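# Seat one blank on the fixture's two locating pins

## Task

Set exactly one blank down over both of the fixture's locating pins so it sits flat on the rest pads, while the second blank stays off the fixture.

## Robot and tools

ROBOT. Two UR7e-style arms stand on a table. left_arm (base at scene (+0.044, +0.386, +0.013) m, turned very slightly about z) carries a Robotiq 2F-85 two-finger gripper. right_arm (base at (+0.039, -0.389, +0.013) m) carries a magnet gripper. Each arm has a wrist camera: cam_left_wrist and cam_right_wrist, both 896x504 pixels.

FRAMES. The scene frame has its origin on the table surface midway between the arms, +z up, +x out across the table, and left_arm on the +y side. Image left and right do not match arm names. Every pose, velocity and offset for an arm is expressed in that arm's own base frame, which is almost aligned with the scene frame. Printed positions can be off by a few centimetres, more at long reach.

TOOLS ON THE ARMS. Gripper: fingers point along its +z and close along its y. Its end_effector_position is the point between the pads when shut; closed fingertips reach about 19 mm past it. Magnet gripper: end_effector_position is the centre of its round face, z pointing out of the face. The face is a 48 mm rubber ring around a 31 mm steel centre. Flat steel covering the centre is held with roughly 120 N; the pull halves at a 1.5 mm gap and is about 9 % at 5 mm. Light steel parts (under about 100 g) can leap up from about 10 mm once it is on. Stop the face just short of contact; going even a millimetre past can max out arm force.

THE 16-NUMBER ROW. Every motion command is a row of 16 numbers, each in [-1, 1], always covering both arms: indices 0-5 are left_arm dx, dy, dz, rx, ry, rz; 6 is gripper position (+1 = open 85 mm, about -0.8 = pads touching, -1 = close until blocked); 7 is force_limit (grip strength, higher = harder); 8 is speed of the fingers (-1 about 20 mm/s, 0 about 85, +1 about 150); 9-14 are right_arm dx, dy, dz, rx, ry, rz; 15 is magnet (0 off, 1 on; anything above 0.01 counts as on). The six pose numbers per arm are OFFSETS, not poses, in that arm's base axes, measured from the arm's Hand target at the start of the action or move. 1.0 equals 0.6 m of travel or 180 degrees; rx, ry, rz form one rotation vector, turning about the Hand target's position. Rows are not cumulative within an action, but each new action starts from the updated Hand target, so resending an offset moves farther. Six zeros re-request the current Hand target. Gripper and magnet fields are absolute commands, not offsets: repeat the previous values to leave them unchanged, since a 0 is obeyed (a 0 in slot 15 releases the part).

execute_actions(actions, cameras). actions is a list of actions; each action is a list of up to 15 rows, one row per 1/30 s step, and a short list repeats its final row to fill 15 steps (0.5 s). An empty list just reports state. cameras: list of camera names; omitted, null or ["all"] gives all, [] gives none.

move(target, speed, blend, stop_force, zero, blocking, cameras). target is one row or up to 15 rows; all offsets in a list count from the same starting Hand targets. Paths are straight lines, at least 0.5 s and at most 10 s, with no obstacle avoidance. speed: m/s, 0.002 to 3.6, default 0.25, one value or one per target. blend: corner rounding in m. stop_force: 3 to 120 N, ends an arm's path when it meets that much resistance; unreliable for light or tipping objects and for rotating end effectors, and the arm may still press afterwards; omit it when backing away from a contact. zero (with stop_force): re-zero before moving, default true. blocking=false returns early while the move runs; not allowed with stop_force. Gripper/magnet changes in later list targets are applied on arrival once things are at rest. The result adds a "move:" line: done, off_target, moving, held or fault, plus limits=paced (pose clipped) or limits=held (steps withheld).

wait(seconds 0 to 10), stop() to brake a running move, zoom_image(camera, region [x0, y0, x1, y1] pixels, at most 504x504), zero_wrist_force(arm: left_arm or right_arm), read_manual(section "licences"), finished_scene(scene: current scene number), which ends the scene irreversibly; the blank must stay seated with the robot away.

RESULTS. Per arm: end_effector_position (m), end_effector_quat_wxyz, velocities, Hand target (last commanded pose, orientation clipped to within 32 degrees of the measured one; the hand may rest short of it, and the next command re-asks for it). "within noise" means the joints are still. Gripper object_status: 0 moving, 1 blocked while opening, 2 blocked while closing (a grip), 3 reached the requested opening. position_measured counts: 3 open, 78 = 60 mm, 130 = 40 mm, 180 = 20 mm, 230 = pads together. Magnet: magnet_out, magnet_back, part_present (1 = steel held close). Wrist force and torque are in end-effector axes, zeroed at scene start; a third line gives the peak since the last report. Joint torques include arm weight.

AVOID. Net force near 150 N (give or take 25) or joint torque at the load limits (wrists 26.3 N m) triggers a 10 s arm stop. Do not drop or fling parts, slam, squeeze hard on a part still resting on something, let the arms hit each other, or let anything leave the table. Route around an arm's own base. Long holding or stretching heats motors: MOTOR HOT appears at 70 °C, brakes lock for 30 to 60 s at 85 °C. Loose objects may get an occasional nudge.

Each tool is called as name([rows], argument=value, ...), one row to a line, values as JSON.

## Session

execute_actions(actions=[])

Scene clock: 0.00 s.
left_arm: end_effector_position=(+0.3139, +0.5306, +0.1246) position_measured=3 object_status=3 end_effector_quat_wxyz=(-0.005, +0.903, -0.400, +0.159) | right_arm: end_effector_position=(+0.5281, -0.0226, +0.2145) magnet_out=0 magnet_back=1 part_present=0 end_effector_quat_wxyz=(+0.714, -0.583, -0.365, -0.130)
Joint positions: left_arm=[0.947 -1.194 1.72 -2.175 -1.881 -1.372] | right_arm=[-0.542 -0.853 1.328 -0.408 -0.922 -2.351]
Joint velocities: within noise
Joint torques (N m): no reading
Motor temperatures (°C): left_arm=[33 24 31 29 42 30] | right_arm=[38 36 33 47 37 45]
Wrist force (N): no reading
Wrist torque (N m): no reading
Wrist force, peak (N): no reading
Hand target: left_arm +0.3139, +0.5306, +0.1246; -0.005, +0.903, -0.400, +0.159 | right_arm +0.5281, -0.0226, +0.2145; +0.714, -0.583, -0.365, -0.130

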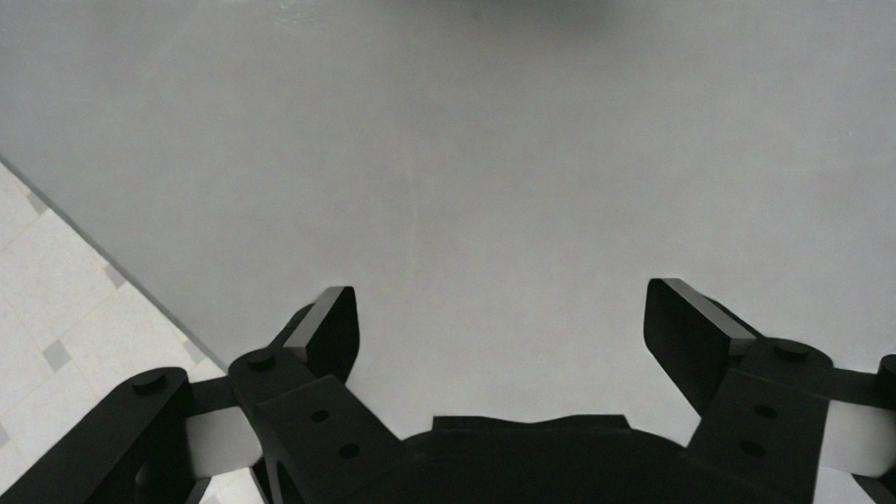

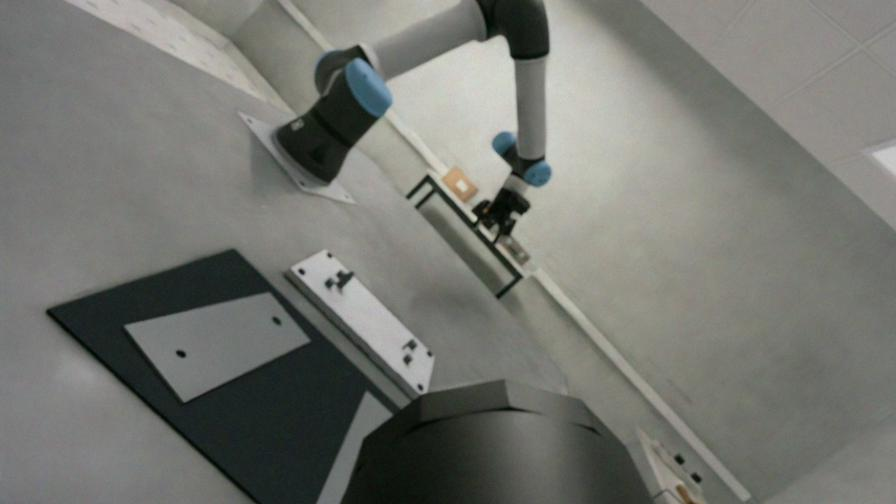

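move(target=[0,0,0,0,0,0,1,1,1,-0.13,0.3,0.35,-0.48,-0.192,0,0], speed=0.5)

Scene clock: 2.83 s.
left_arm: end_effector_position=(+0.3139, +0.5306, +0.1246) position_measured=3 object_status=3 end_effector_quat_wxyz=(-0.005, +0.903, -0.400, +0.159) | right_arm: end_effector_position=(+0.4501, +0.1574, +0.4245) magnet_out=0 magnet_back=1 part_present=0 end_effector_quat_wxyz=(+0.000, +0.847, +0.531, +0.000)
Joint positions: left_arm=[0.947 -1.194 1.72 -2.175 -1.881 -1.372] | right_arm=[0.053 -1.647 1.555 -1.479 -1.57 -1.067]
Joint velocities: within noise
Joint torques (N m): left_arm=[1.91 -40.4 -21.43 -2.9 -0.42 0.42] | right_arm=[8.96 -12.37 -35.18 -1.19 -1.5 1.8]
Motor temperatures (°C): left_arm=[33 24 31 29 42 30] | right_arm=[38 36 33 47 37 45]
Wrist force (N): left_arm=[0.0 0.0 -0.3] | right_arm=[1.4 -0.8 -0.4]
Wrist torque (N m): left_arm=[0.00 0.00 0.00] | right_arm=[0.09 -0.19 -0.21]
Wrist force, peak (N): left_arm=[0.2 0.1 -0.4] | right_arm=[2.3 -1.6 -0.9]
Hand target: left_arm +0.3139, +0.5306, +0.1246; -0.005, +0.903, -0.400, +0.159 | right_arm +0.4501, +0.1574, +0.4245; +0.000, +0.847, +0.531, +0.000
Off the commanded pose: left_arm 0.000 m, 0 deg | right_arm 0.000 m, 0 deg.
move: done

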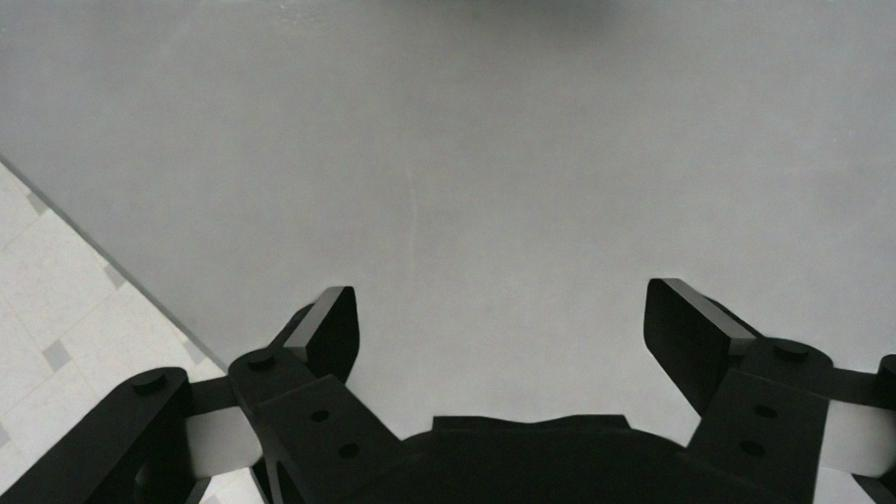

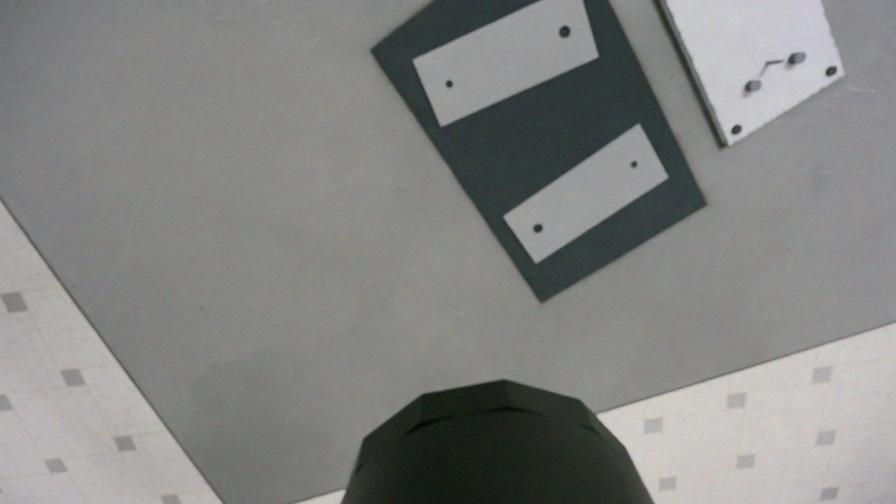

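move(target=[0,0,0,0,0,0,1,1,1,-0.2,0.2,0,0,0,0,0], speed=0.4, cameras=["cam_right_wrist"])

zoom_image(camera="cam_right_wrist", region=[392, 0, 896, 300])

Scene clock: 4.27 s.
left_arm: end_effector_position=(+0.3139, +0.5306, +0.1246) position_measured=3 object_status=3 end_effector_quat_wxyz=(-0.005, +0.903, -0.400, +0.159) | right_arm: end_effector_position=(+0.3302, +0.2774, +0.4245) magnet_out=0 magnet_back=1 part_present=0 end_effector_quat_wxyz=(+0.000, +0.847, +0.531, +0.000)
Joint positions: left_arm=[0.947 -1.194 1.72 -2.175 -1.881 -1.372] | right_arm=[0.384 -1.759 1.651 -1.463 -1.571 -0.736]
Joint velocities: within noise
Joint torques (N m): left_arm=[2.41 -40.17 -20.61 -2.6 -0.15 0.8] | right_arm=[7.85 -7.59 -34.89 -4.75 -1.55 1.48]
Motor temperatures (°C): left_arm=[33 24 31 29 42 30] | right_arm=[38 36 33 47 37 45]
Wrist force (N): left_arm=[0.1 0.0 -0.3] | right_arm=[1.9 -0.9 -1.0]
Wrist torque (N m): left_arm=[0.01 -0.01 0.01] | right_arm=[0.04 -0.18 -0.24]
Wrist force, peak (N): left_arm=[0.0 0.3 -0.3] | right_arm=[2.3 -3.0 -0.8]
Hand target: left_arm +0.3139, +0.5306, +0.1246; -0.005, +0.903, -0.400, +0.159 | right_arm +0.3301, +0.2774, +0.4245; +0.000, +0.847, +0.531, +0.000
Off the commanded pose: left_arm 0.000 m, 0 deg | right_arm 0.000 m, 0 deg.
move: done
Images, in order (width x height): cam_right_wrist 896x504.

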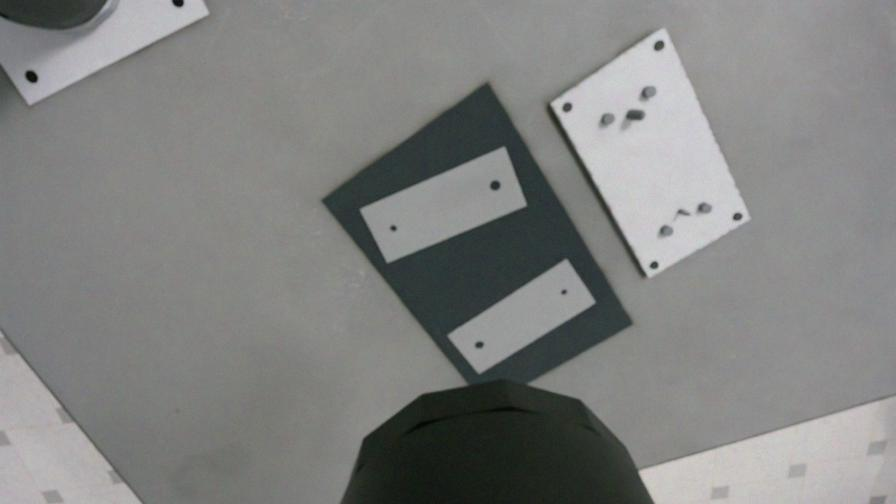

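Scaled by 1.000.

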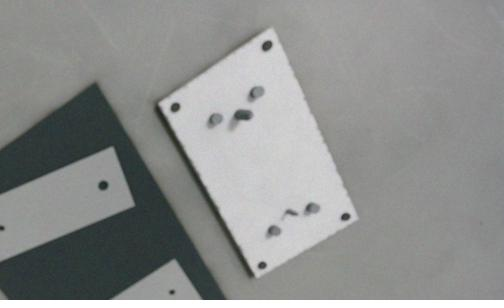

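move(target=[0,0,0,0,0,0,1,1,1,0.175,-0.085,-0.374,0,0,0,0], speed=0.4, cameras=["cam_right_wrist"])

move(target=[0,0,0,0,0,0,1,1,1,0,0,0,0,0,0.5,0], speed=0.6, cameras=["cam_right_wrist"])

Scene clock: 6.47 s.
left_arm: end_effector_position=(+0.3139, +0.5306, +0.1246) position_measured=3 object_status=3 end_effector_quat_wxyz=(-0.005, +0.903, -0.400, +0.159) | right_arm: end_effector_position=(+0.4351, +0.2264, +0.2001) magnet_out=0 magnet_back=1 part_present=0 end_effector_quat_wxyz=(+0.000, +0.847, +0.531, +0.000)
Joint positions: left_arm=[0.947 -1.194 1.72 -2.175 -1.881 -1.372] | right_arm=[0.205 -1.504 2.006 -2.073 -1.571 -0.916]
Joint velocities: within noise
Joint torques (N m): left_arm=[3.94 -39.46 -20.54 -2.57 0.22 0.79] | right_arm=[-7.66 -16.14 -19.19 -4.56 1.35 -2.17]
Motor temperatures (°C): left_arm=[33 24 31 29 42 30] | right_arm=[38 36 33 47 37 45]
Wrist force (N): left_arm=[0.1 0.1 -0.2] | right_arm=[1.2 -0.9 -0.6]
Wrist torque (N m): left_arm=[0.03 -0.01 0.00] | right_arm=[0.04 -0.14 -0.22]
Wrist force, peak (N): left_arm=[0.1 -0.1 -0.4] | right_arm=[1.7 -1.7 -2.7]
Hand target: left_arm +0.3139, +0.5306, +0.1246; -0.005, +0.903, -0.400, +0.159 | right_arm +0.4351, +0.2264, +0.2001; +0.000, +0.847, +0.531, +0.000
Off the commanded pose: left_arm 0.000 m, 0 deg | right_arm 0.000 m, 0 deg.
move: done
Images, in order (width x height): cam_right_wrist 896x504.

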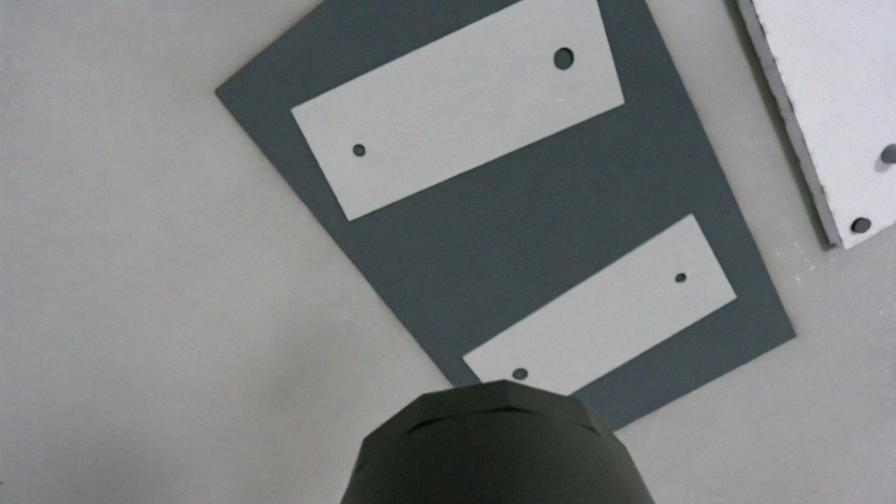

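Scene clock: 8.67 s.
left_arm: end_effector_position=(+0.3139, +0.5306, +0.1246) position_measured=3 object_status=3 end_effector_quat_wxyz=(-0.005, +0.903, -0.400, +0.159) | right_arm: end_effector_position=(+0.4351, +0.2265, +0.2001) magnet_out=0 magnet_back=1 part_present=0 end_effector_quat_wxyz=(+0.000, +0.223, +0.975, +0.000)
Joint positions: left_arm=[0.947 -1.194 1.72 -2.175 -1.881 -1.372] | right_arm=[0.204 -1.504 2.005 -2.072 -1.57 -2.487]
Joint velocities: within noise
Joint torques (N m): left_arm=[5.16 -37.16 -18.33 -2.09 0.41 1.16] | right_arm=[-7.8 -31.84 -14.21 -1.17 1.25 -1.94]
Motor temperatures (°C): left_arm=[33 24 31 29 42 30] | right_arm=[38 36 33 47 37 45]
Wrist force (N): left_arm=[0.0 0.2 -0.1] | right_arm=[1.4 -0.5 -0.5]
Wrist torque (N m): left_arm=[0.03 0.00 0.00] | right_arm=[0.07 -0.15 -0.25]
Wrist force, peak (N): left_arm=[0.2 0.1 -0.4] | right_arm=[1.6 -0.9 -0.7]
Hand target: left_arm +0.3139, +0.5306, +0.1246; -0.005, +0.903, -0.400, +0.159 | right_arm +0.4351, +0.2264, +0.2001; +0.000, +0.223, +0.975, +0.000
Off the commanded pose: left_arm 0.000 m, 0 deg | right_arm 0.000 m, 0 deg.
move: done
Images, in order (width x height): cam_right_wrist 896x504.

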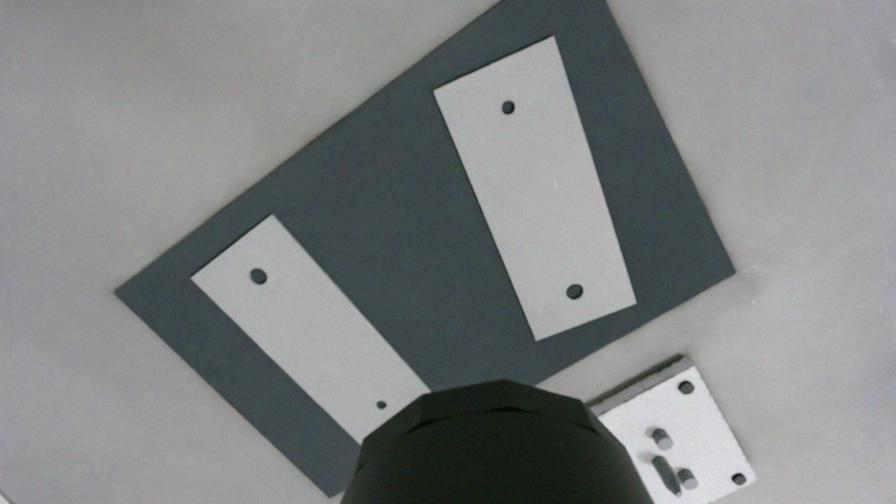

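move(target=[0,0,0,0,0,0,1,1,1,-0.092,0.403,0.083,0,0,-0.298,0], speed=0.4, cameras=["cam_right_wrist"])

zoom_image(camera="cam_right_wrist", region=[196, 0, 700, 380])

Scene clock: 12.37 s.
left_arm: end_effector_position=(+0.3139, +0.5306, +0.1246) position_measured=3 object_status=3 end_effector_quat_wxyz=(-0.005, +0.903, -0.400, +0.159) | right_arm: end_effector_position=(+0.3799, +0.4682, +0.2499) magnet_out=0 magnet_back=1 part_present=0 end_effector_quat_wxyz=(+0.000, +0.639, +0.769, +0.000)
Joint positions: left_arm=[0.947 -1.194 1.72 -2.175 -1.881 -1.372] | right_arm=[0.666 -1.295 1.615 -1.892 -1.571 -1.089]
Joint velocities: within noise
Joint torques (N m): left_arm=[6.98 -36.31 -16.27 -2.11 0.46 1.36] | right_arm=[7.79 -25.78 -33.43 -1.04 -1.26 1.65]
Motor temperatures (°C): left_arm=[33 24 31 29 42 30] | right_arm=[38 36 33 47 37 45]
Wrist force (N): left_arm=[0.1 0.0 -0.1] | right_arm=[1.5 -0.6 -0.2]
Wrist torque (N m): left_arm=[0.00 -0.02 0.00] | right_arm=[0.09 -0.20 -0.21]
Wrist force, peak (N): left_arm=[0.1 0.3 -0.5] | right_arm=[2.8 -0.9 -0.5]
Hand target: left_arm +0.3139, +0.5306, +0.1246; -0.005, +0.903, -0.400, +0.159 | right_arm +0.3799, +0.4682, +0.2499; +0.000, +0.639, +0.769, +0.000
Off the commanded pose: left_arm 0.000 m, 0 deg | right_arm 0.000 m, 0 deg.
move: done
Images, in order (width x height): cam_right_wrist 896x504.

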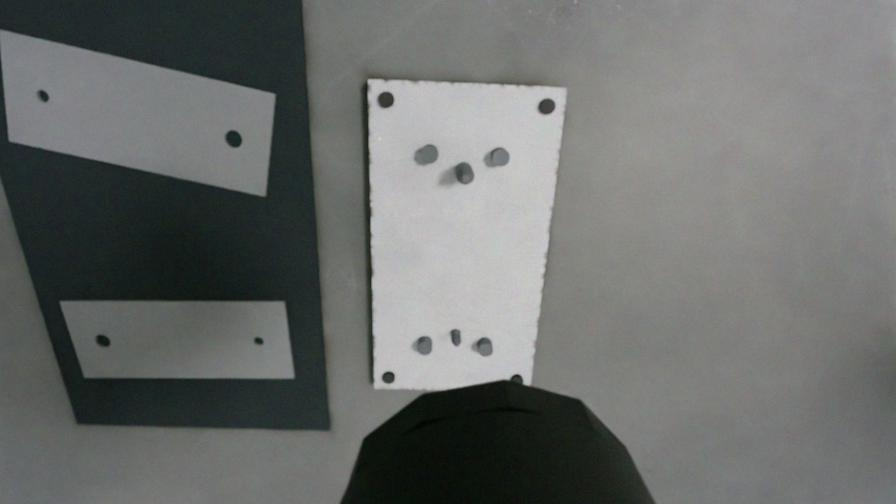

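Scaled by 1.000.

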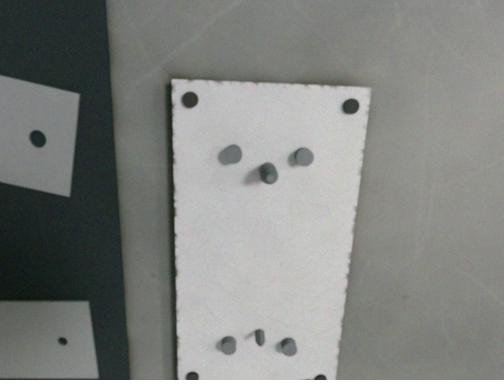

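zoom_image(camera="cam_right_wrist", region=[400, 130, 530, 210])

zoom_image(camera="cam_right_wrist", region=[400, 300, 530, 380])

zoom_image(camera="cam_right_wrist", region=[0, 60, 300, 210])

zoom_image(camera="cam_right_wrist", region=[40, 270, 340, 420])

Scaled by 3.877 from the camera's 896x504 image, which has a finer 1280x720 frame.

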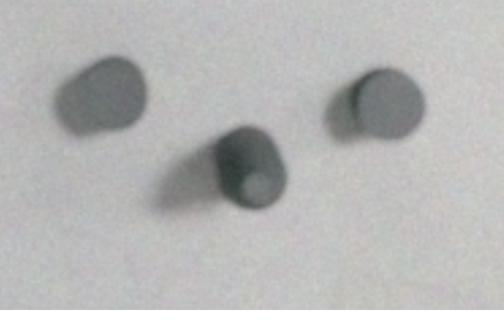

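Scaled by 3.877 from the camera's 896x504 image, which has a finer 1280x720 frame.

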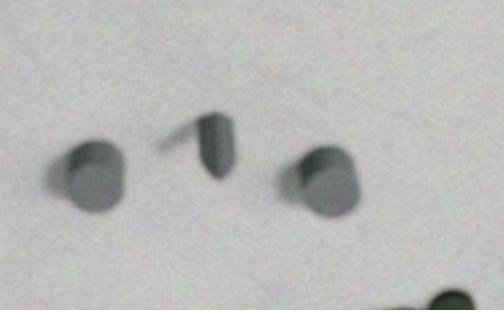

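Scaled by 1.680 from the camera's 896x504 image, which has a finer 1280x720 frame.

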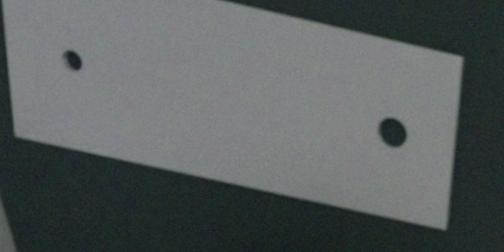

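Scaled by 1.680 from the camera's 896x504 image, which has a finer 1280x720 frame.

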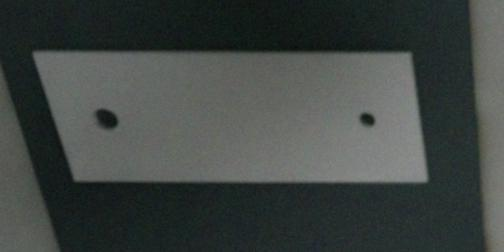

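move(target=[0,0,0,0,0,0,1,1,1,0.0085,-0.362,-0.15,0,0,-0.558,0], speed=0.5, cameras=["cam_right_wrist"])

Scene clock: 15.67 s.
left_arm: end_effector_position=(+0.3139, +0.5306, +0.1246) position_measured=3 object_status=3 end_effector_quat_wxyz=(-0.005, +0.903, -0.400, +0.159) | right_arm: end_effector_position=(+0.3850, +0.2511, +0.1599) magnet_out=0 magnet_back=1 part_present=0 end_effector_quat_wxyz=(+0.000, +1.000, +0.001, +0.000)
Joint positions: left_arm=[0.947 -1.194 1.72 -2.175 -1.881 -1.372] | right_arm=[0.284 -1.52 2.143 -2.195 -1.572 0.282]
Joint velocities: within noise
Joint torques (N m): left_arm=[9.71 -34.67 -17.35 -1.57 0.37 1.43] | right_arm=[-8.25 -29.71 -11.91 -4.66 -1.26 1.39]
Motor temperatures (°C): left_arm=[33 24 31 29 42 30] | right_arm=[38 36 33 47 37 45]
Wrist force (N): left_arm=[0.2 0.2 -0.3] | right_arm=[1.5 -1.0 -0.8]
Wrist torque (N m): left_arm=[0.03 -0.02 0.00] | right_arm=[0.03 -0.20 -0.21]
Wrist force, peak (N): left_arm=[-0.1 0.1 -0.4] | right_arm=[2.2 -0.8 -0.6]
Hand target: left_arm +0.3139, +0.5306, +0.1246; -0.005, +0.903, -0.400, +0.159 | right_arm +0.3850, +0.2510, +0.1599; +0.000, +1.000, +0.001, +0.000
Off the commanded pose: left_arm 0.000 m, 0 deg | right_arm 0.000 m, 0 deg.
move: done
Images, in order (width x height): cam_right_wrist 896x504.

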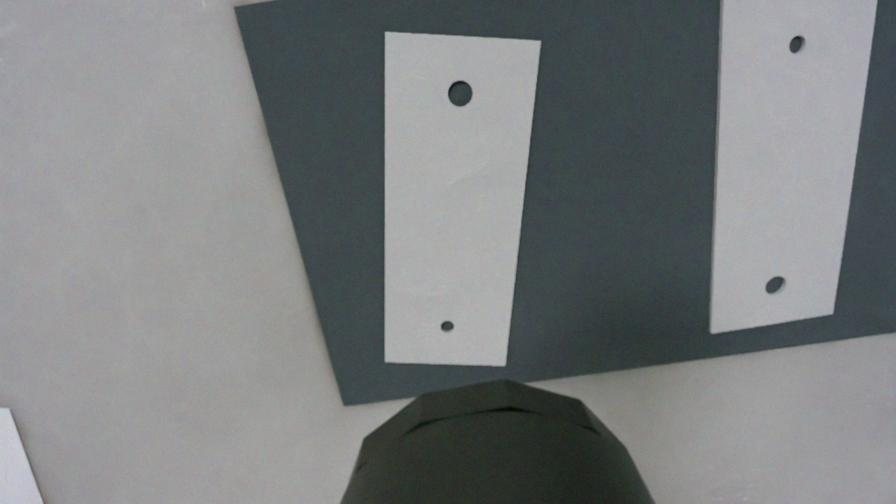

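move(target=[0,0,0,0,0,0,1,1,1,0,0,-0.2415,0,0,0,0], speed=0.25, cameras=["cam_right_wrist"])

move(target=[0,0,0,0,0,0,1,1,1,0,0,-0.045,0,0,0,0], speed=0.008, stop_force=4, cameras=["cam_right_wrist"])

Scene clock: 17.20 s.
left_arm: end_effector_position=(+0.3139, +0.5306, +0.1246) position_measured=3 object_status=3 end_effector_quat_wxyz=(-0.005, +0.903, -0.400, +0.159) | right_arm: end_effector_position=(+0.3850, +0.2510, +0.0151) magnet_out=0 magnet_back=1 part_present=0 end_effector_quat_wxyz=(+0.000, +1.000, +0.001, +0.000)
Joint positions: left_arm=[0.947 -1.194 1.72 -2.175 -1.881 -1.372] | right_arm=[0.284 -1.199 2.276 -2.648 -1.572 0.282]
Joint velocities: within noise
Joint torques (N m): left_arm=[9.36 -32.56 -16.43 -1.47 0.53 1.61] | right_arm=[8.35 -19.5 -23.41 -4.72 1.08 1.62]
Motor temperatures (°C): left_arm=[33 24 31 29 42 30] | right_arm=[38 36 33 47 37 44]
Wrist force (N): left_arm=[-0.1 0.1 -0.1] | right_arm=[1.5 -0.9 -0.9]
Wrist torque (N m): left_arm=[0.02 0.01 0.00] | right_arm=[0.06 -0.19 -0.23]
Wrist force, peak (N): left_arm=[0.2 0.2 -0.3] | right_arm=[1.6 -0.9 -2.3]
Hand target: left_arm +0.3139, +0.5306, +0.1246; -0.005, +0.903, -0.400, +0.159 | right_arm +0.3850, +0.2510, +0.0150; +0.000, +1.000, +0.001, +0.000
Off the commanded pose: left_arm 0.000 m, 0 deg | right_arm 0.000 m, 0 deg.
move: done
Images, in order (width x height): cam_right_wrist 896x504.

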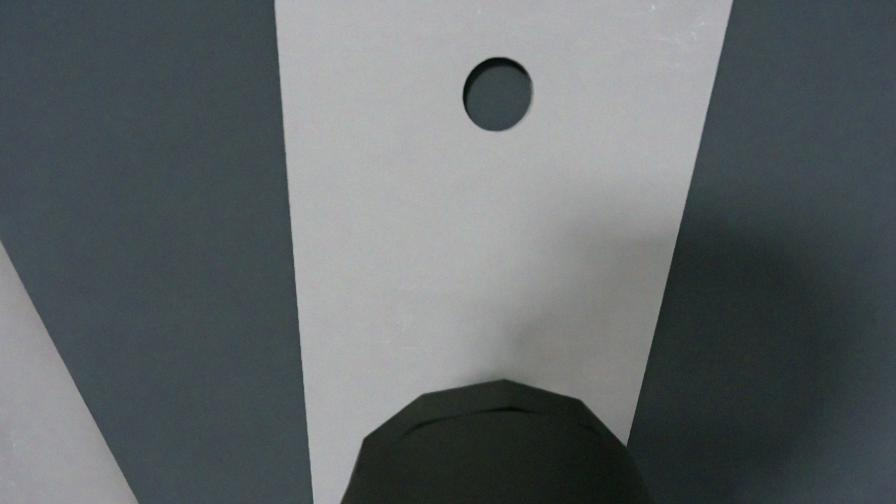

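Scene clock: 21.20 s.
left_arm: end_effector_position=(+0.3139, +0.5306, +0.1246) position_measured=3 object_status=3 end_effector_quat_wxyz=(-0.005, +0.903, -0.400, +0.159) | right_arm: end_effector_position=(+0.3850, +0.2510, -0.0082) magnet_out=0 magnet_back=1 part_present=0 end_effector_quat_wxyz=(+0.000, +1.000, +0.001, +0.000)
Joint positions: left_arm=[0.947 -1.194 1.72 -2.175 -1.881 -1.372] | right_arm=[0.284 -1.135 2.284 -2.72 -1.572 0.282]
Joint velocities: within noise
Joint torques (N m): left_arm=[11.54 -33.34 -18.63 -1.45 0.45 1.41] | right_arm=[7.26 -36.07 -12.43 -1.1 1.11 1.68]
Motor temperatures (°C): left_arm=[33 24 31 29 42 30] | right_arm=[38 36 33 47 37 44]
Wrist force (N): left_arm=[0.1 0.2 -0.2] | right_arm=[2.5 -1.2 -4.3]
Wrist torque (N m): left_arm=[0.03 -0.02 0.00] | right_arm=[0.10 -0.23 -0.21]
Wrist force, peak (N): left_arm=[0.0 0.1 -0.5] | right_arm=[-5.5 2.3 -31.8]
Hand target: left_arm +0.3139, +0.5306, +0.1246; -0.005, +0.903, -0.400, +0.159 | right_arm +0.3850, +0.2510, -0.0082; +0.000, +1.000, +0.001, +0.000 (not the last commanded pose)
Off the commanded pose: left_arm 0.000 m, 0 deg | right_arm 0.004 m, 0 deg.
move: contact (right_arm)
Images, in order (width x height): cam_right_wrist 896x504.

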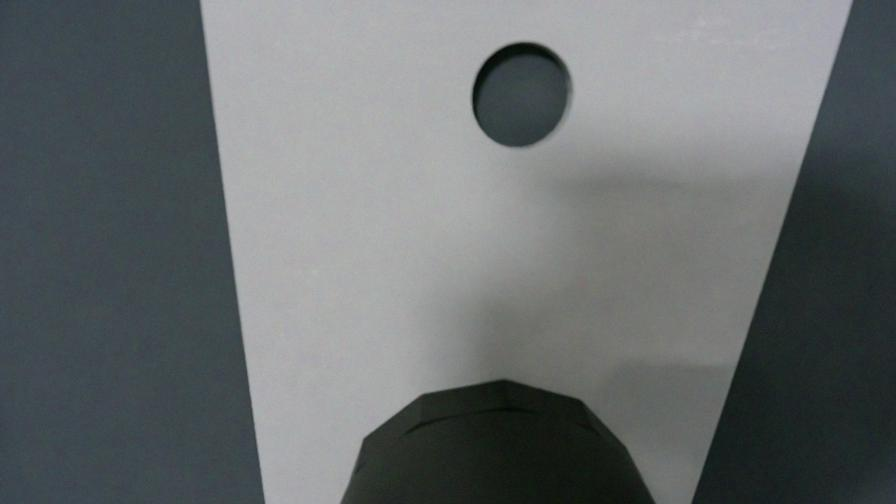

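execute_actions([
  [[0,0,0,0,0,0,1,1,1,0,0,0,0,0,0,1]],
], cameras=[])

move([
  [0,0,0,0,0,0,1,1,1,0,0,0.02,0,0,0,1],
  [0,0,0,0,0,0,1,1,1,0,0,0.2137,0,0,0,1],
], speed=[0.05,0.25], blend=0.005, cameras=["cam_right_wrist"])

Scene clock: 24.20 s.
left_arm: end_effector_position=(+0.3139, +0.5306, +0.1246) position_measured=3 object_status=3 end_effector_quat_wxyz=(-0.005, +0.903, -0.400, +0.159) | right_arm: end_effector_position=(+0.3850, +0.2511, -0.0082) magnet_out=1 magnet_back=0 part_present=1 end_effector_quat_wxyz=(+0.000, +1.000, +0.001, +0.000)
Joint positions: left_arm=[0.947 -1.194 1.72 -2.175 -1.881 -1.372] | right_arm=[0.284 -1.135 2.284 -2.72 -1.572 0.282]
Joint velocities: within noise
Joint torques (N m): left_arm=[12.25 -33.07 -18.39 -1.35 0.56 1.47] | right_arm=[4.22 -34.74 -18.34 -4.04 1.04 1.55]
Motor temperatures (°C): left_arm=[33 24 31 29 42 30] | right_arm=[38 36 33 47 37 44]
Wrist force (N): left_arm=[0.0 0.2 -0.1] | right_arm=[1.8 -1.0 1.7]
Wrist torque (N m): left_arm=[0.03 0.00 0.00] | right_arm=[0.04 -0.22 -0.23]
Wrist force, peak (N): left_arm=[0.1 0.3 -0.3] | right_arm=[2.4 -1.2 -4.5]
Hand target: left_arm +0.3139, +0.5306, +0.1246; -0.005, +0.903, -0.400, +0.159 | right_arm +0.3850, +0.2510, -0.0082; +0.000, +1.000, +0.001, +0.000
Off the commanded pose: left_arm 0.000 m, 0 deg | right_arm 0.000 m, 0 deg.
No camera images: "cameras" was empty.

Scene clock: 25.67 s.
left_arm: end_effector_position=(+0.3139, +0.5306, +0.1246) position_measured=3 object_status=3 end_effector_quat_wxyz=(-0.005, +0.903, -0.400, +0.159) | right_arm: end_effector_position=(+0.3850, +0.2511, +0.1200) magnet_out=1 magnet_back=0 part_present=1 end_effector_quat_wxyz=(+0.000, +1.000, +0.001, +0.000)
Joint positions: left_arm=[0.947 -1.194 1.72 -2.175 -1.881 -1.372] | right_arm=[0.284 -1.448 2.194 -2.317 -1.572 0.282]
Joint velocities: within noise
Joint torques (N m): left_arm=[12.45 -33.39 -18.55 -1.62 0.55 1.47] | right_arm=[-8.93 -31.97 -30.07 -1.56 -1.09 -1.82]
Motor temperatures (°C): left_arm=[33 24 31 29 42 30] | right_arm=[38 36 33 47 37 44]
Wrist force (N): left_arm=[-0.1 0.0 -0.2] | right_arm=[1.6 -0.8 1.3]
Wrist torque (N m): left_arm=[0.01 0.01 0.00] | right_arm=[0.06 -0.21 -0.22]
Wrist force, peak (N): left_arm=[0.0 0.0 -0.4] | right_arm=[1.6 -0.6 3.0]
Hand target: left_arm +0.3139, +0.5306, +0.1246; -0.005, +0.903, -0.400, +0.159 | right_arm +0.3850, +0.2510, +0.1200; +0.000, +1.000, +0.001, +0.000
Off the commanded pose: left_arm 0.000 m, 0 deg | right_arm 0.000 m, 0 deg.
move: done
Images, in order (width x height): cam_right_wrist 896x504.

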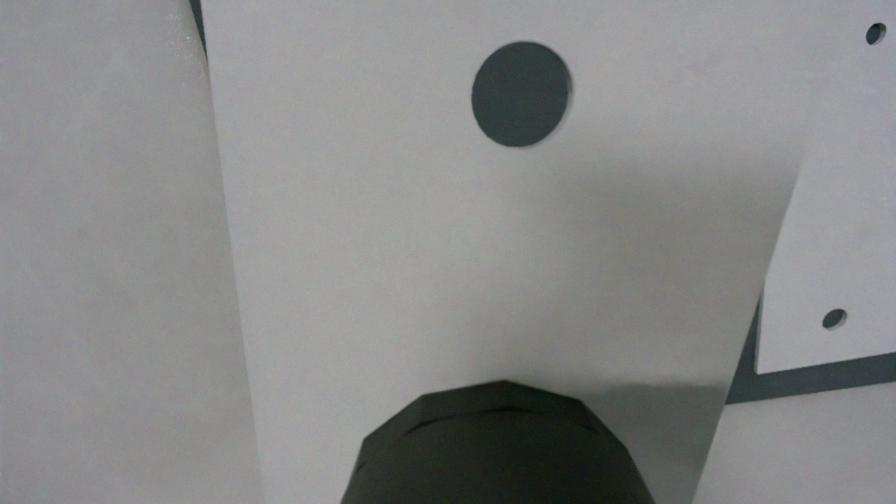

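move(target=[0,0,0,0,0,0,1,1,1,0.0705,0.394,-0.033,0,0,0.563,1], speed=0.3, cameras=["cam_right_wrist"])

zoom_image(camera="cam_right_wrist", region=[430, 30, 610, 150])

Scene clock: 29.93 s.
left_arm: end_effector_position=(+0.3139, +0.5306, +0.1246) position_measured=3 object_status=3 end_effector_quat_wxyz=(-0.005, +0.903, -0.400, +0.159) | right_arm: end_effector_position=(+0.4273, +0.4874, +0.1002) magnet_out=1 magnet_back=0 part_present=1 end_effector_quat_wxyz=(+0.000, +0.633, +0.774, +0.000)
Joint positions: left_arm=[0.947 -1.194 1.72 -2.175 -1.881 -1.372] | right_arm=[0.644 -1.036 1.662 -2.198 -1.571 -1.127]
Joint velocities: within noise
Joint torques (N m): left_arm=[12.83 -32.31 -17.43 -1.5 0.61 1.57] | right_arm=[7.83 -34.72 -30.51 -1.34 1.39 -1.93]
Motor temperatures (°C): left_arm=[33 24 31 29 42 30] | right_arm=[38 36 32 47 37 44]
Wrist force (N): left_arm=[0.0 0.1 -0.2] | right_arm=[1.4 -0.7 2.2]
Wrist torque (N m): left_arm=[0.01 0.00 0.00] | right_arm=[0.08 -0.19 -0.19]
Wrist force, peak (N): left_arm=[0.2 0.4 -0.3] | right_arm=[2.3 -0.5 2.3]
Hand target: left_arm +0.3139, +0.5306, +0.1246; -0.005, +0.903, -0.400, +0.159 | right_arm +0.4273, +0.4874, +0.1002; +0.000, +0.633, +0.774, +0.000
Off the commanded pose: left_arm 0.000 m, 0 deg | right_arm 0.000 m, 0 deg.
move: done
Images, in order (width x height): cam_right_wrist 896x504.

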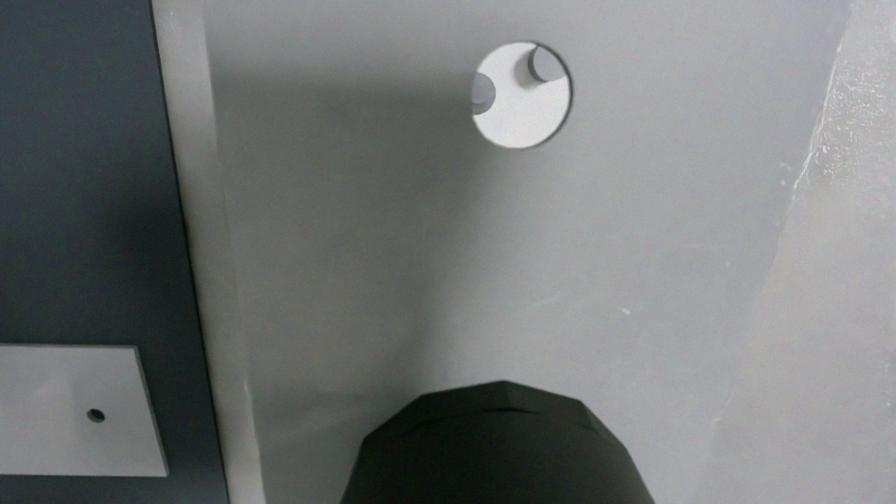

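Scaled by 2.800 from the camera's 896x504 image, which has a finer 1280x720 frame.

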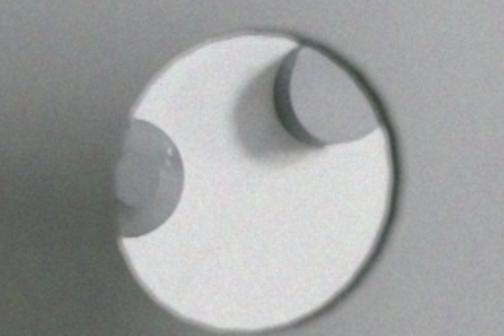

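move(target=[0,0,0,0,0,0,1,1,1,0,0,-0.075,0,0,0,1], speed=0.15, cameras=["cam_right_wrist"])

zoom_image(camera="cam_right_wrist", region=[430, 30, 610, 150])

Scene clock: 31.07 s.
left_arm: end_effector_position=(+0.3139, +0.5306, +0.1246) position_measured=3 object_status=3 end_effector_quat_wxyz=(-0.005, +0.903, -0.400, +0.159) | right_arm: end_effector_position=(+0.4273, +0.4874, +0.0554) magnet_out=1 magnet_back=0 part_present=1 end_effector_quat_wxyz=(+0.000, +0.633, +0.774, +0.000)
Joint positions: left_arm=[0.947 -1.194 1.72 -2.175 -1.881 -1.372] | right_arm=[0.644 -0.969 1.693 -2.295 -1.571 -1.127]
Joint velocities: within noise
Joint torques (N m): left_arm=[12.84 -33.6 -19.39 -1.07 0.41 1.39] | right_arm=[0.8 -37.38 -10.58 -4.88 1.02 -0.19]
Motor temperatures (°C): left_arm=[33 24 31 29 41 30] | right_arm=[38 36 32 47 37 44]
Wrist force (N): left_arm=[0.1 0.0 -0.5] | right_arm=[1.6 -0.8 2.0]
Wrist torque (N m): left_arm=[0.00 -0.01 0.00] | right_arm=[0.10 -0.24 -0.23]
Wrist force, peak (N): left_arm=[0.1 0.0 -0.5] | right_arm=[1.4 -1.0 2.9]
Hand target: left_arm +0.3139, +0.5306, +0.1246; -0.005, +0.903, -0.400, +0.159 | right_arm +0.4273, +0.4874, +0.0552; +0.000, +0.633, +0.774, +0.000
Off the commanded pose: left_arm 0.000 m, 0 deg | right_arm 0.000 m, 0 deg.
move: done
Images, in order (width x height): cam_right_wrist 896x504.

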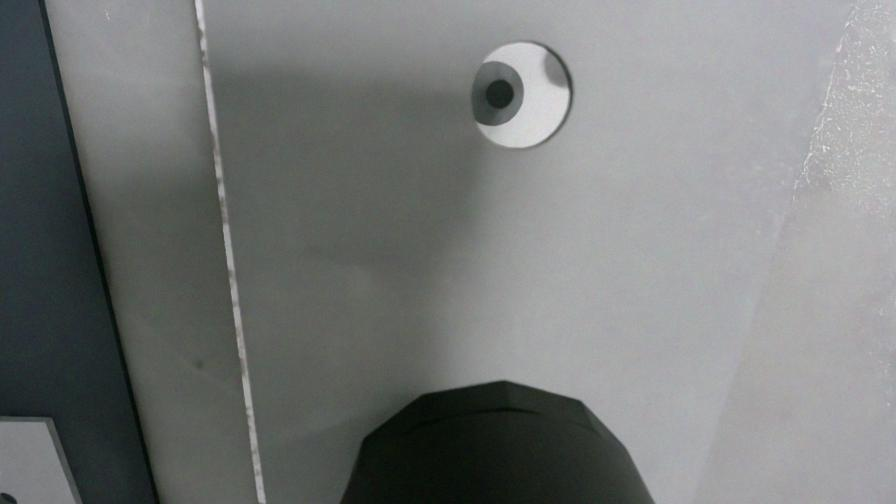

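Scaled by 2.800 from the camera's 896x504 image, which has a finer 1280x720 frame.

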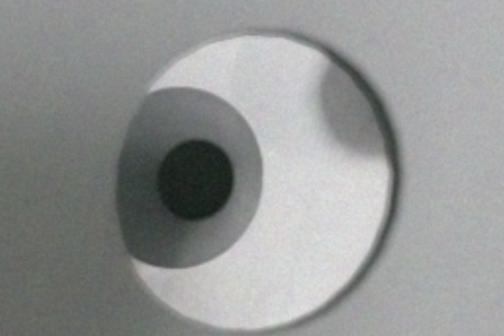

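move(target=[0,0,0,0,0,0,1,1,1,0,0,-0.033,0,0,0,1], speed=0.04, stop_force=6, cameras=["cam_right_wrist"])

zoom_image(camera="cam_right_wrist", region=[430, 30, 610, 150])

Scene clock: 32.93 s.
left_arm: end_effector_position=(+0.3139, +0.5306, +0.1246) position_measured=3 object_status=3 end_effector_quat_wxyz=(-0.005, +0.903, -0.400, +0.159) | right_arm: end_effector_position=(+0.4273, +0.4874, +0.0354) magnet_out=1 magnet_back=0 part_present=1 end_effector_quat_wxyz=(+0.000, +0.633, +0.774, +0.000)
Joint positions: left_arm=[0.947 -1.194 1.72 -2.175 -1.881 -1.372] | right_arm=[0.644 -0.937 1.702 -2.337 -1.571 -1.127]
Joint velocities: within noise
Joint torques (N m): left_arm=[11.89 -33.19 -19.36 -1.55 0.43 1.53] | right_arm=[-1.51 -36.74 -12.09 -4.56 0.81 1.22]
Motor temperatures (°C): left_arm=[33 24 31 29 41 30] | right_arm=[38 36 32 47 37 44]
Wrist force (N): left_arm=[0.1 0.0 -0.1] | right_arm=[1.7 -0.7 2.2]
Wrist torque (N m): left_arm=[0.00 -0.01 0.00] | right_arm=[0.11 -0.25 -0.21]
Wrist force, peak (N): left_arm=[0.2 -0.1 -0.4] | right_arm=[2.0 -1.0 2.4]
Hand target: left_arm +0.3139, +0.5306, +0.1246; -0.005, +0.903, -0.400, +0.159 | right_arm +0.4273, +0.4874, +0.0354; +0.000, +0.633, +0.774, +0.000
Off the commanded pose: left_arm 0.000 m, 0 deg | right_arm 0.000 m, 0 deg.
move: done
Images, in order (width x height): cam_right_wrist 896x504.

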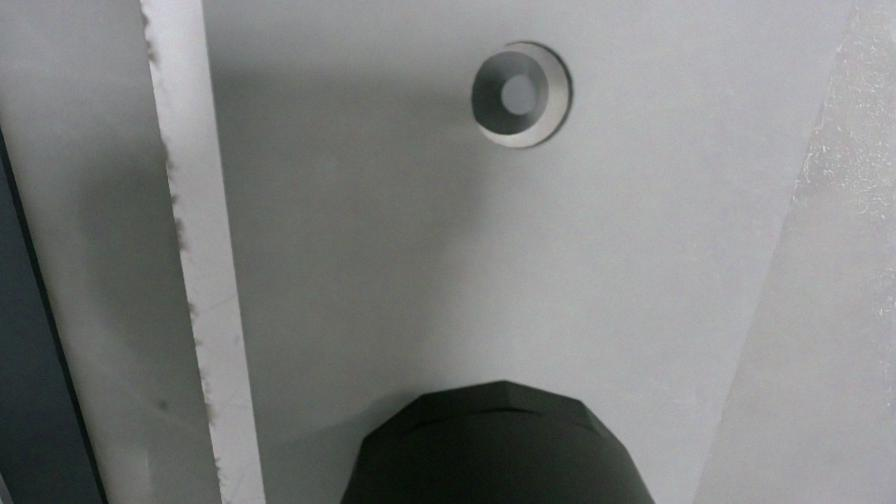

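Scaled by 2.800 from the camera's 896x504 image, which has a finer 1280x720 frame.

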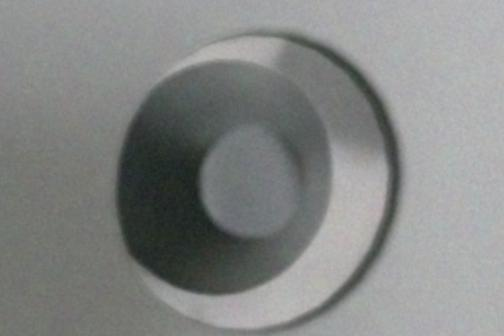

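move(target=[0,0,0,0,0,0,1,1,1,0,0,-0.06,0,0,0,1], speed=0.012, stop_force=6, cameras=["cam_right_wrist"])

zoom_image(camera="cam_right_wrist", region=[430, 30, 610, 150])

Scene clock: 36.40 s.
left_arm: end_effector_position=(+0.3139, +0.5306, +0.1246) position_measured=3 object_status=3 end_effector_quat_wxyz=(-0.005, +0.903, -0.400, +0.159) | right_arm: end_effector_position=(+0.4273, +0.4874, +0.0122) magnet_out=1 magnet_back=0 part_present=1 end_effector_quat_wxyz=(+0.000, +0.633, +0.774, +0.000)
Joint positions: left_arm=[0.947 -1.194 1.72 -2.175 -1.881 -1.372] | right_arm=[0.644 -0.898 1.711 -2.384 -1.571 -1.127]
Joint velocities: within noise
Joint torques (N m): left_arm=[11.64 -32.89 -19.82 -1.38 0.23 1.55] | right_arm=[-3.56 -51.75 -28.54 -1.59 -1.5 0.48]
Motor temperatures (°C): left_arm=[33 24 31 29 41 30] | right_arm=[38 36 32 47 37 44]
Wrist force (N): left_arm=[0.1 0.0 -0.3] | right_arm=[9.4 -8.1 0.4]
Wrist torque (N m): left_arm=[0.00 -0.01 0.00] | right_arm=[-0.23 -0.29 0.35]
Wrist force, peak (N): left_arm=[0.0 0.1 -0.4] | right_arm=[-1.0 -26.4 -29.2]
Hand target: left_arm +0.3139, +0.5306, +0.1246; -0.005, +0.903, -0.400, +0.159 | right_arm +0.4273, +0.4874, +0.0122; +0.000, +0.633, +0.774, +0.000 (not the last commanded pose)
Off the commanded pose: left_arm 0.000 m, 0 deg | right_arm 0.013 m, 0 deg.
move: contact (right_arm)
Images, in order (width x height): cam_right_wrist 896x504.

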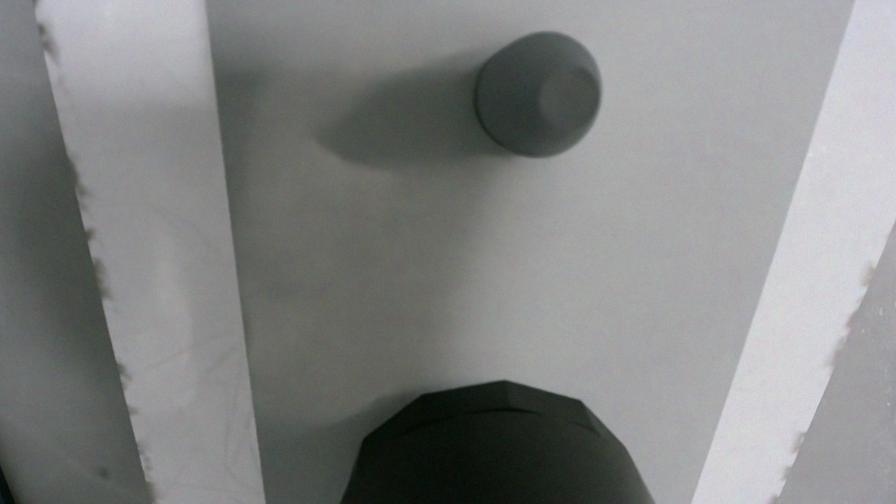

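Scaled by 2.800 from the camera's 896x504 image, which has a finer 1280x720 frame.

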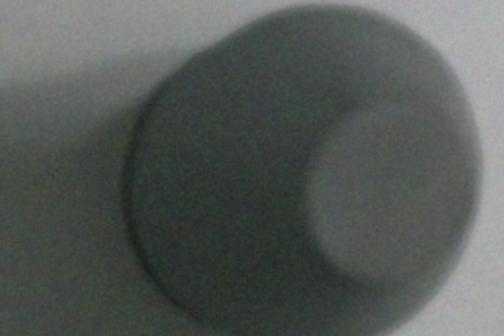

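move(target=[0,0,0,0,0,0,1,1,1,0,0,-0.01,0,0,0,1], speed=0.005, stop_force=10, cameras=[])

Scene clock: 37.67 s.
left_arm: end_effector_position=(+0.3139, +0.5306, +0.1246) position_measured=3 object_status=3 end_effector_quat_wxyz=(-0.005, +0.903, -0.400, +0.159) | right_arm: end_effector_position=(+0.4273, +0.4874, +0.0120) magnet_out=1 magnet_back=0 part_present=1 end_effector_quat_wxyz=(+0.000, +0.633, +0.774, +0.000)
Joint positions: left_arm=[0.947 -1.194 1.72 -2.175 -1.881 -1.372] | right_arm=[0.644 -0.898 1.711 -2.384 -1.571 -1.127]
Joint velocities: within noise
Joint torques (N m): left_arm=[12.2 -33.25 -19.74 -1.62 0.35 1.5] | right_arm=[-2.75 -47.72 -19.77 -2.02 -1.59 0.14]
Motor temperatures (°C): left_arm=[33 24 31 29 41 30] | right_arm=[38 36 32 47 37 44]
Wrist force (N): left_arm=[0.1 0.1 -0.2] | right_arm=[6.5 -14.8 -9.7]
Wrist torque (N m): left_arm=[0.02 -0.02 0.00] | right_arm=[-0.26 -0.42 0.40]
Wrist force, peak (N): left_arm=[0.0 0.2 -0.3] | right_arm=[2.0 -21.4 -17.8]
Hand target: left_arm +0.3139, +0.5306, +0.1246; -0.005, +0.903, -0.400, +0.159 | right_arm +0.4273, +0.4874, +0.0120; +0.000, +0.633, +0.774, +0.000 (not the last commanded pose)
Off the commanded pose: left_arm 0.000 m, 0 deg | right_arm 0.006 m, 0 deg.
move: contact (right_arm)
No camera images: "cameras" was empty.

execute_actions([
  [[0,0,0,0,0,0,1,1,1,0,0,0,0,0,0,0]],
], cameras=[])

move([
  [0,0,0,0,0,0,1,1,1,0,0,0.03,0,0,0,0],
  [0,0,0,0,0,0,1,1,1,-0.05,-0.01,0.3,0,0,0,0],
], speed=[0.03,0.3], cameras=["cam_right_wrist"])

zoom_image(camera="cam_right_wrist", region=[340, 50, 600, 400])

Scene clock: 38.53 s.
left_arm: end_effector_position=(+0.3139, +0.5306, +0.1246) position_measured=3 object_status=3 end_effector_quat_wxyz=(-0.005, +0.903, -0.400, +0.159) | right_arm: end_effector_position=(+0.4274, +0.4874, +0.0121) magnet_out=0 magnet_back=1 part_present=0 end_effector_quat_wxyz=(+0.000, +0.633, +0.774, +0.000)
Joint positions: left_arm=[0.947 -1.194 1.72 -2.175 -1.881 -1.372] | right_arm=[0.644 -0.898 1.711 -2.384 -1.571 -1.127]
Joint velocities: within noise
Joint torques (N m): left_arm=[12.23 -33.71 -18.98 -1.41 0.42 1.56] | right_arm=[-3.3 -42.02 -20.37 -2.38 -0.65 0.33]
Motor temperatures (°C): left_arm=[33 24 31 29 41 30] | right_arm=[38 36 32 47 37 44]
Wrist force (N): left_arm=[0.1 0.1 -0.3] | right_arm=[2.1 -1.9 -7.8]
Wrist torque (N m): left_arm=[0.02 -0.01 0.00] | right_arm=[0.08 -0.35 -0.22]
Wrist force, peak (N): left_arm=[0.1 0.1 -0.4] | right_arm=[6.5 -14.7 -9.6]
Hand target: left_arm +0.3139, +0.5306, +0.1246; -0.005, +0.903, -0.400, +0.159 | right_arm +0.4273, +0.4874, +0.0120; +0.000, +0.633, +0.774, +0.000
Off the commanded pose: left_arm 0.000 m, 0 deg | right_arm 0.000 m, 0 deg.
No camera images: "cameras" was empty.

Scene clock: 40.43 s.
left_arm: end_effector_position=(+0.3139, +0.5306, +0.1246) position_measured=3 object_status=3 end_effector_quat_wxyz=(-0.005, +0.903, -0.400, +0.159) | right_arm: end_effector_position=(+0.3974, +0.4815, +0.1919) magnet_out=0 magnet_back=1 part_present=0 end_effector_quat_wxyz=(+0.000, +0.633, +0.774, +0.000)
Joint positions: left_arm=[0.947 -1.194 1.72 -2.175 -1.881 -1.372] | right_arm=[0.666 -1.196 1.639 -2.014 -1.571 -1.105]
Joint velocities: within noise
Joint torques (N m): left_arm=[11.65 -33.6 -18.18 -1.48 0.44 1.33] | right_arm=[8.32 -44.4 -32.47 -0.86 -1.42 1.67]
Motor temperatures (°C): left_arm=[33 24 31 29 41 30] | right_arm=[38 36 32 47 37 44]
Wrist force (N): left_arm=[0.1 0.1 -0.2] | right_arm=[1.8 -0.9 0.0]
Wrist torque (N m): left_arm=[0.01 -0.02 0.00] | right_arm=[0.09 -0.24 -0.21]
Wrist force, peak (N): left_arm=[-0.1 0.2 -0.4] | right_arm=[2.1 -2.1 -7.6]
Hand target: left_arm +0.3139, +0.5306, +0.1246; -0.005, +0.903, -0.400, +0.159 | right_arm +0.3973, +0.4814, +0.1920; +0.000, +0.633, +0.774, +0.000
Off the commanded pose: left_arm 0.000 m, 0 deg | right_arm 0.000 m, 0 deg.
move: done
Images, in order (width x height): cam_right_wrist 896x504.

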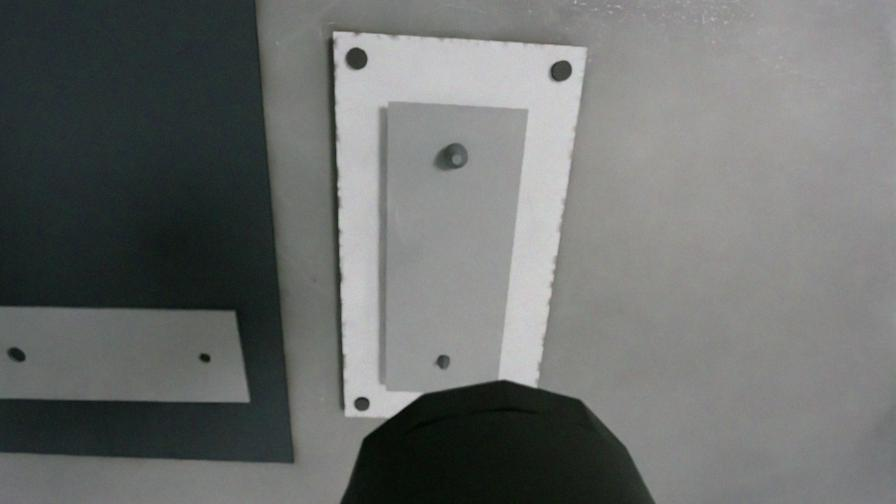

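Scaled by 1.440 from the camera's 896x504 image, which has a finer 1280x720 frame.

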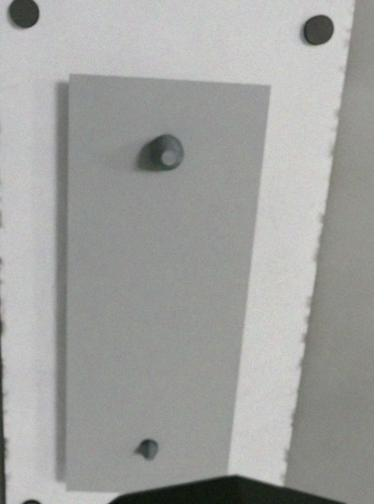

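Seated on both pins.

finished_scene(scene=1)

The scene is finished: the task was done.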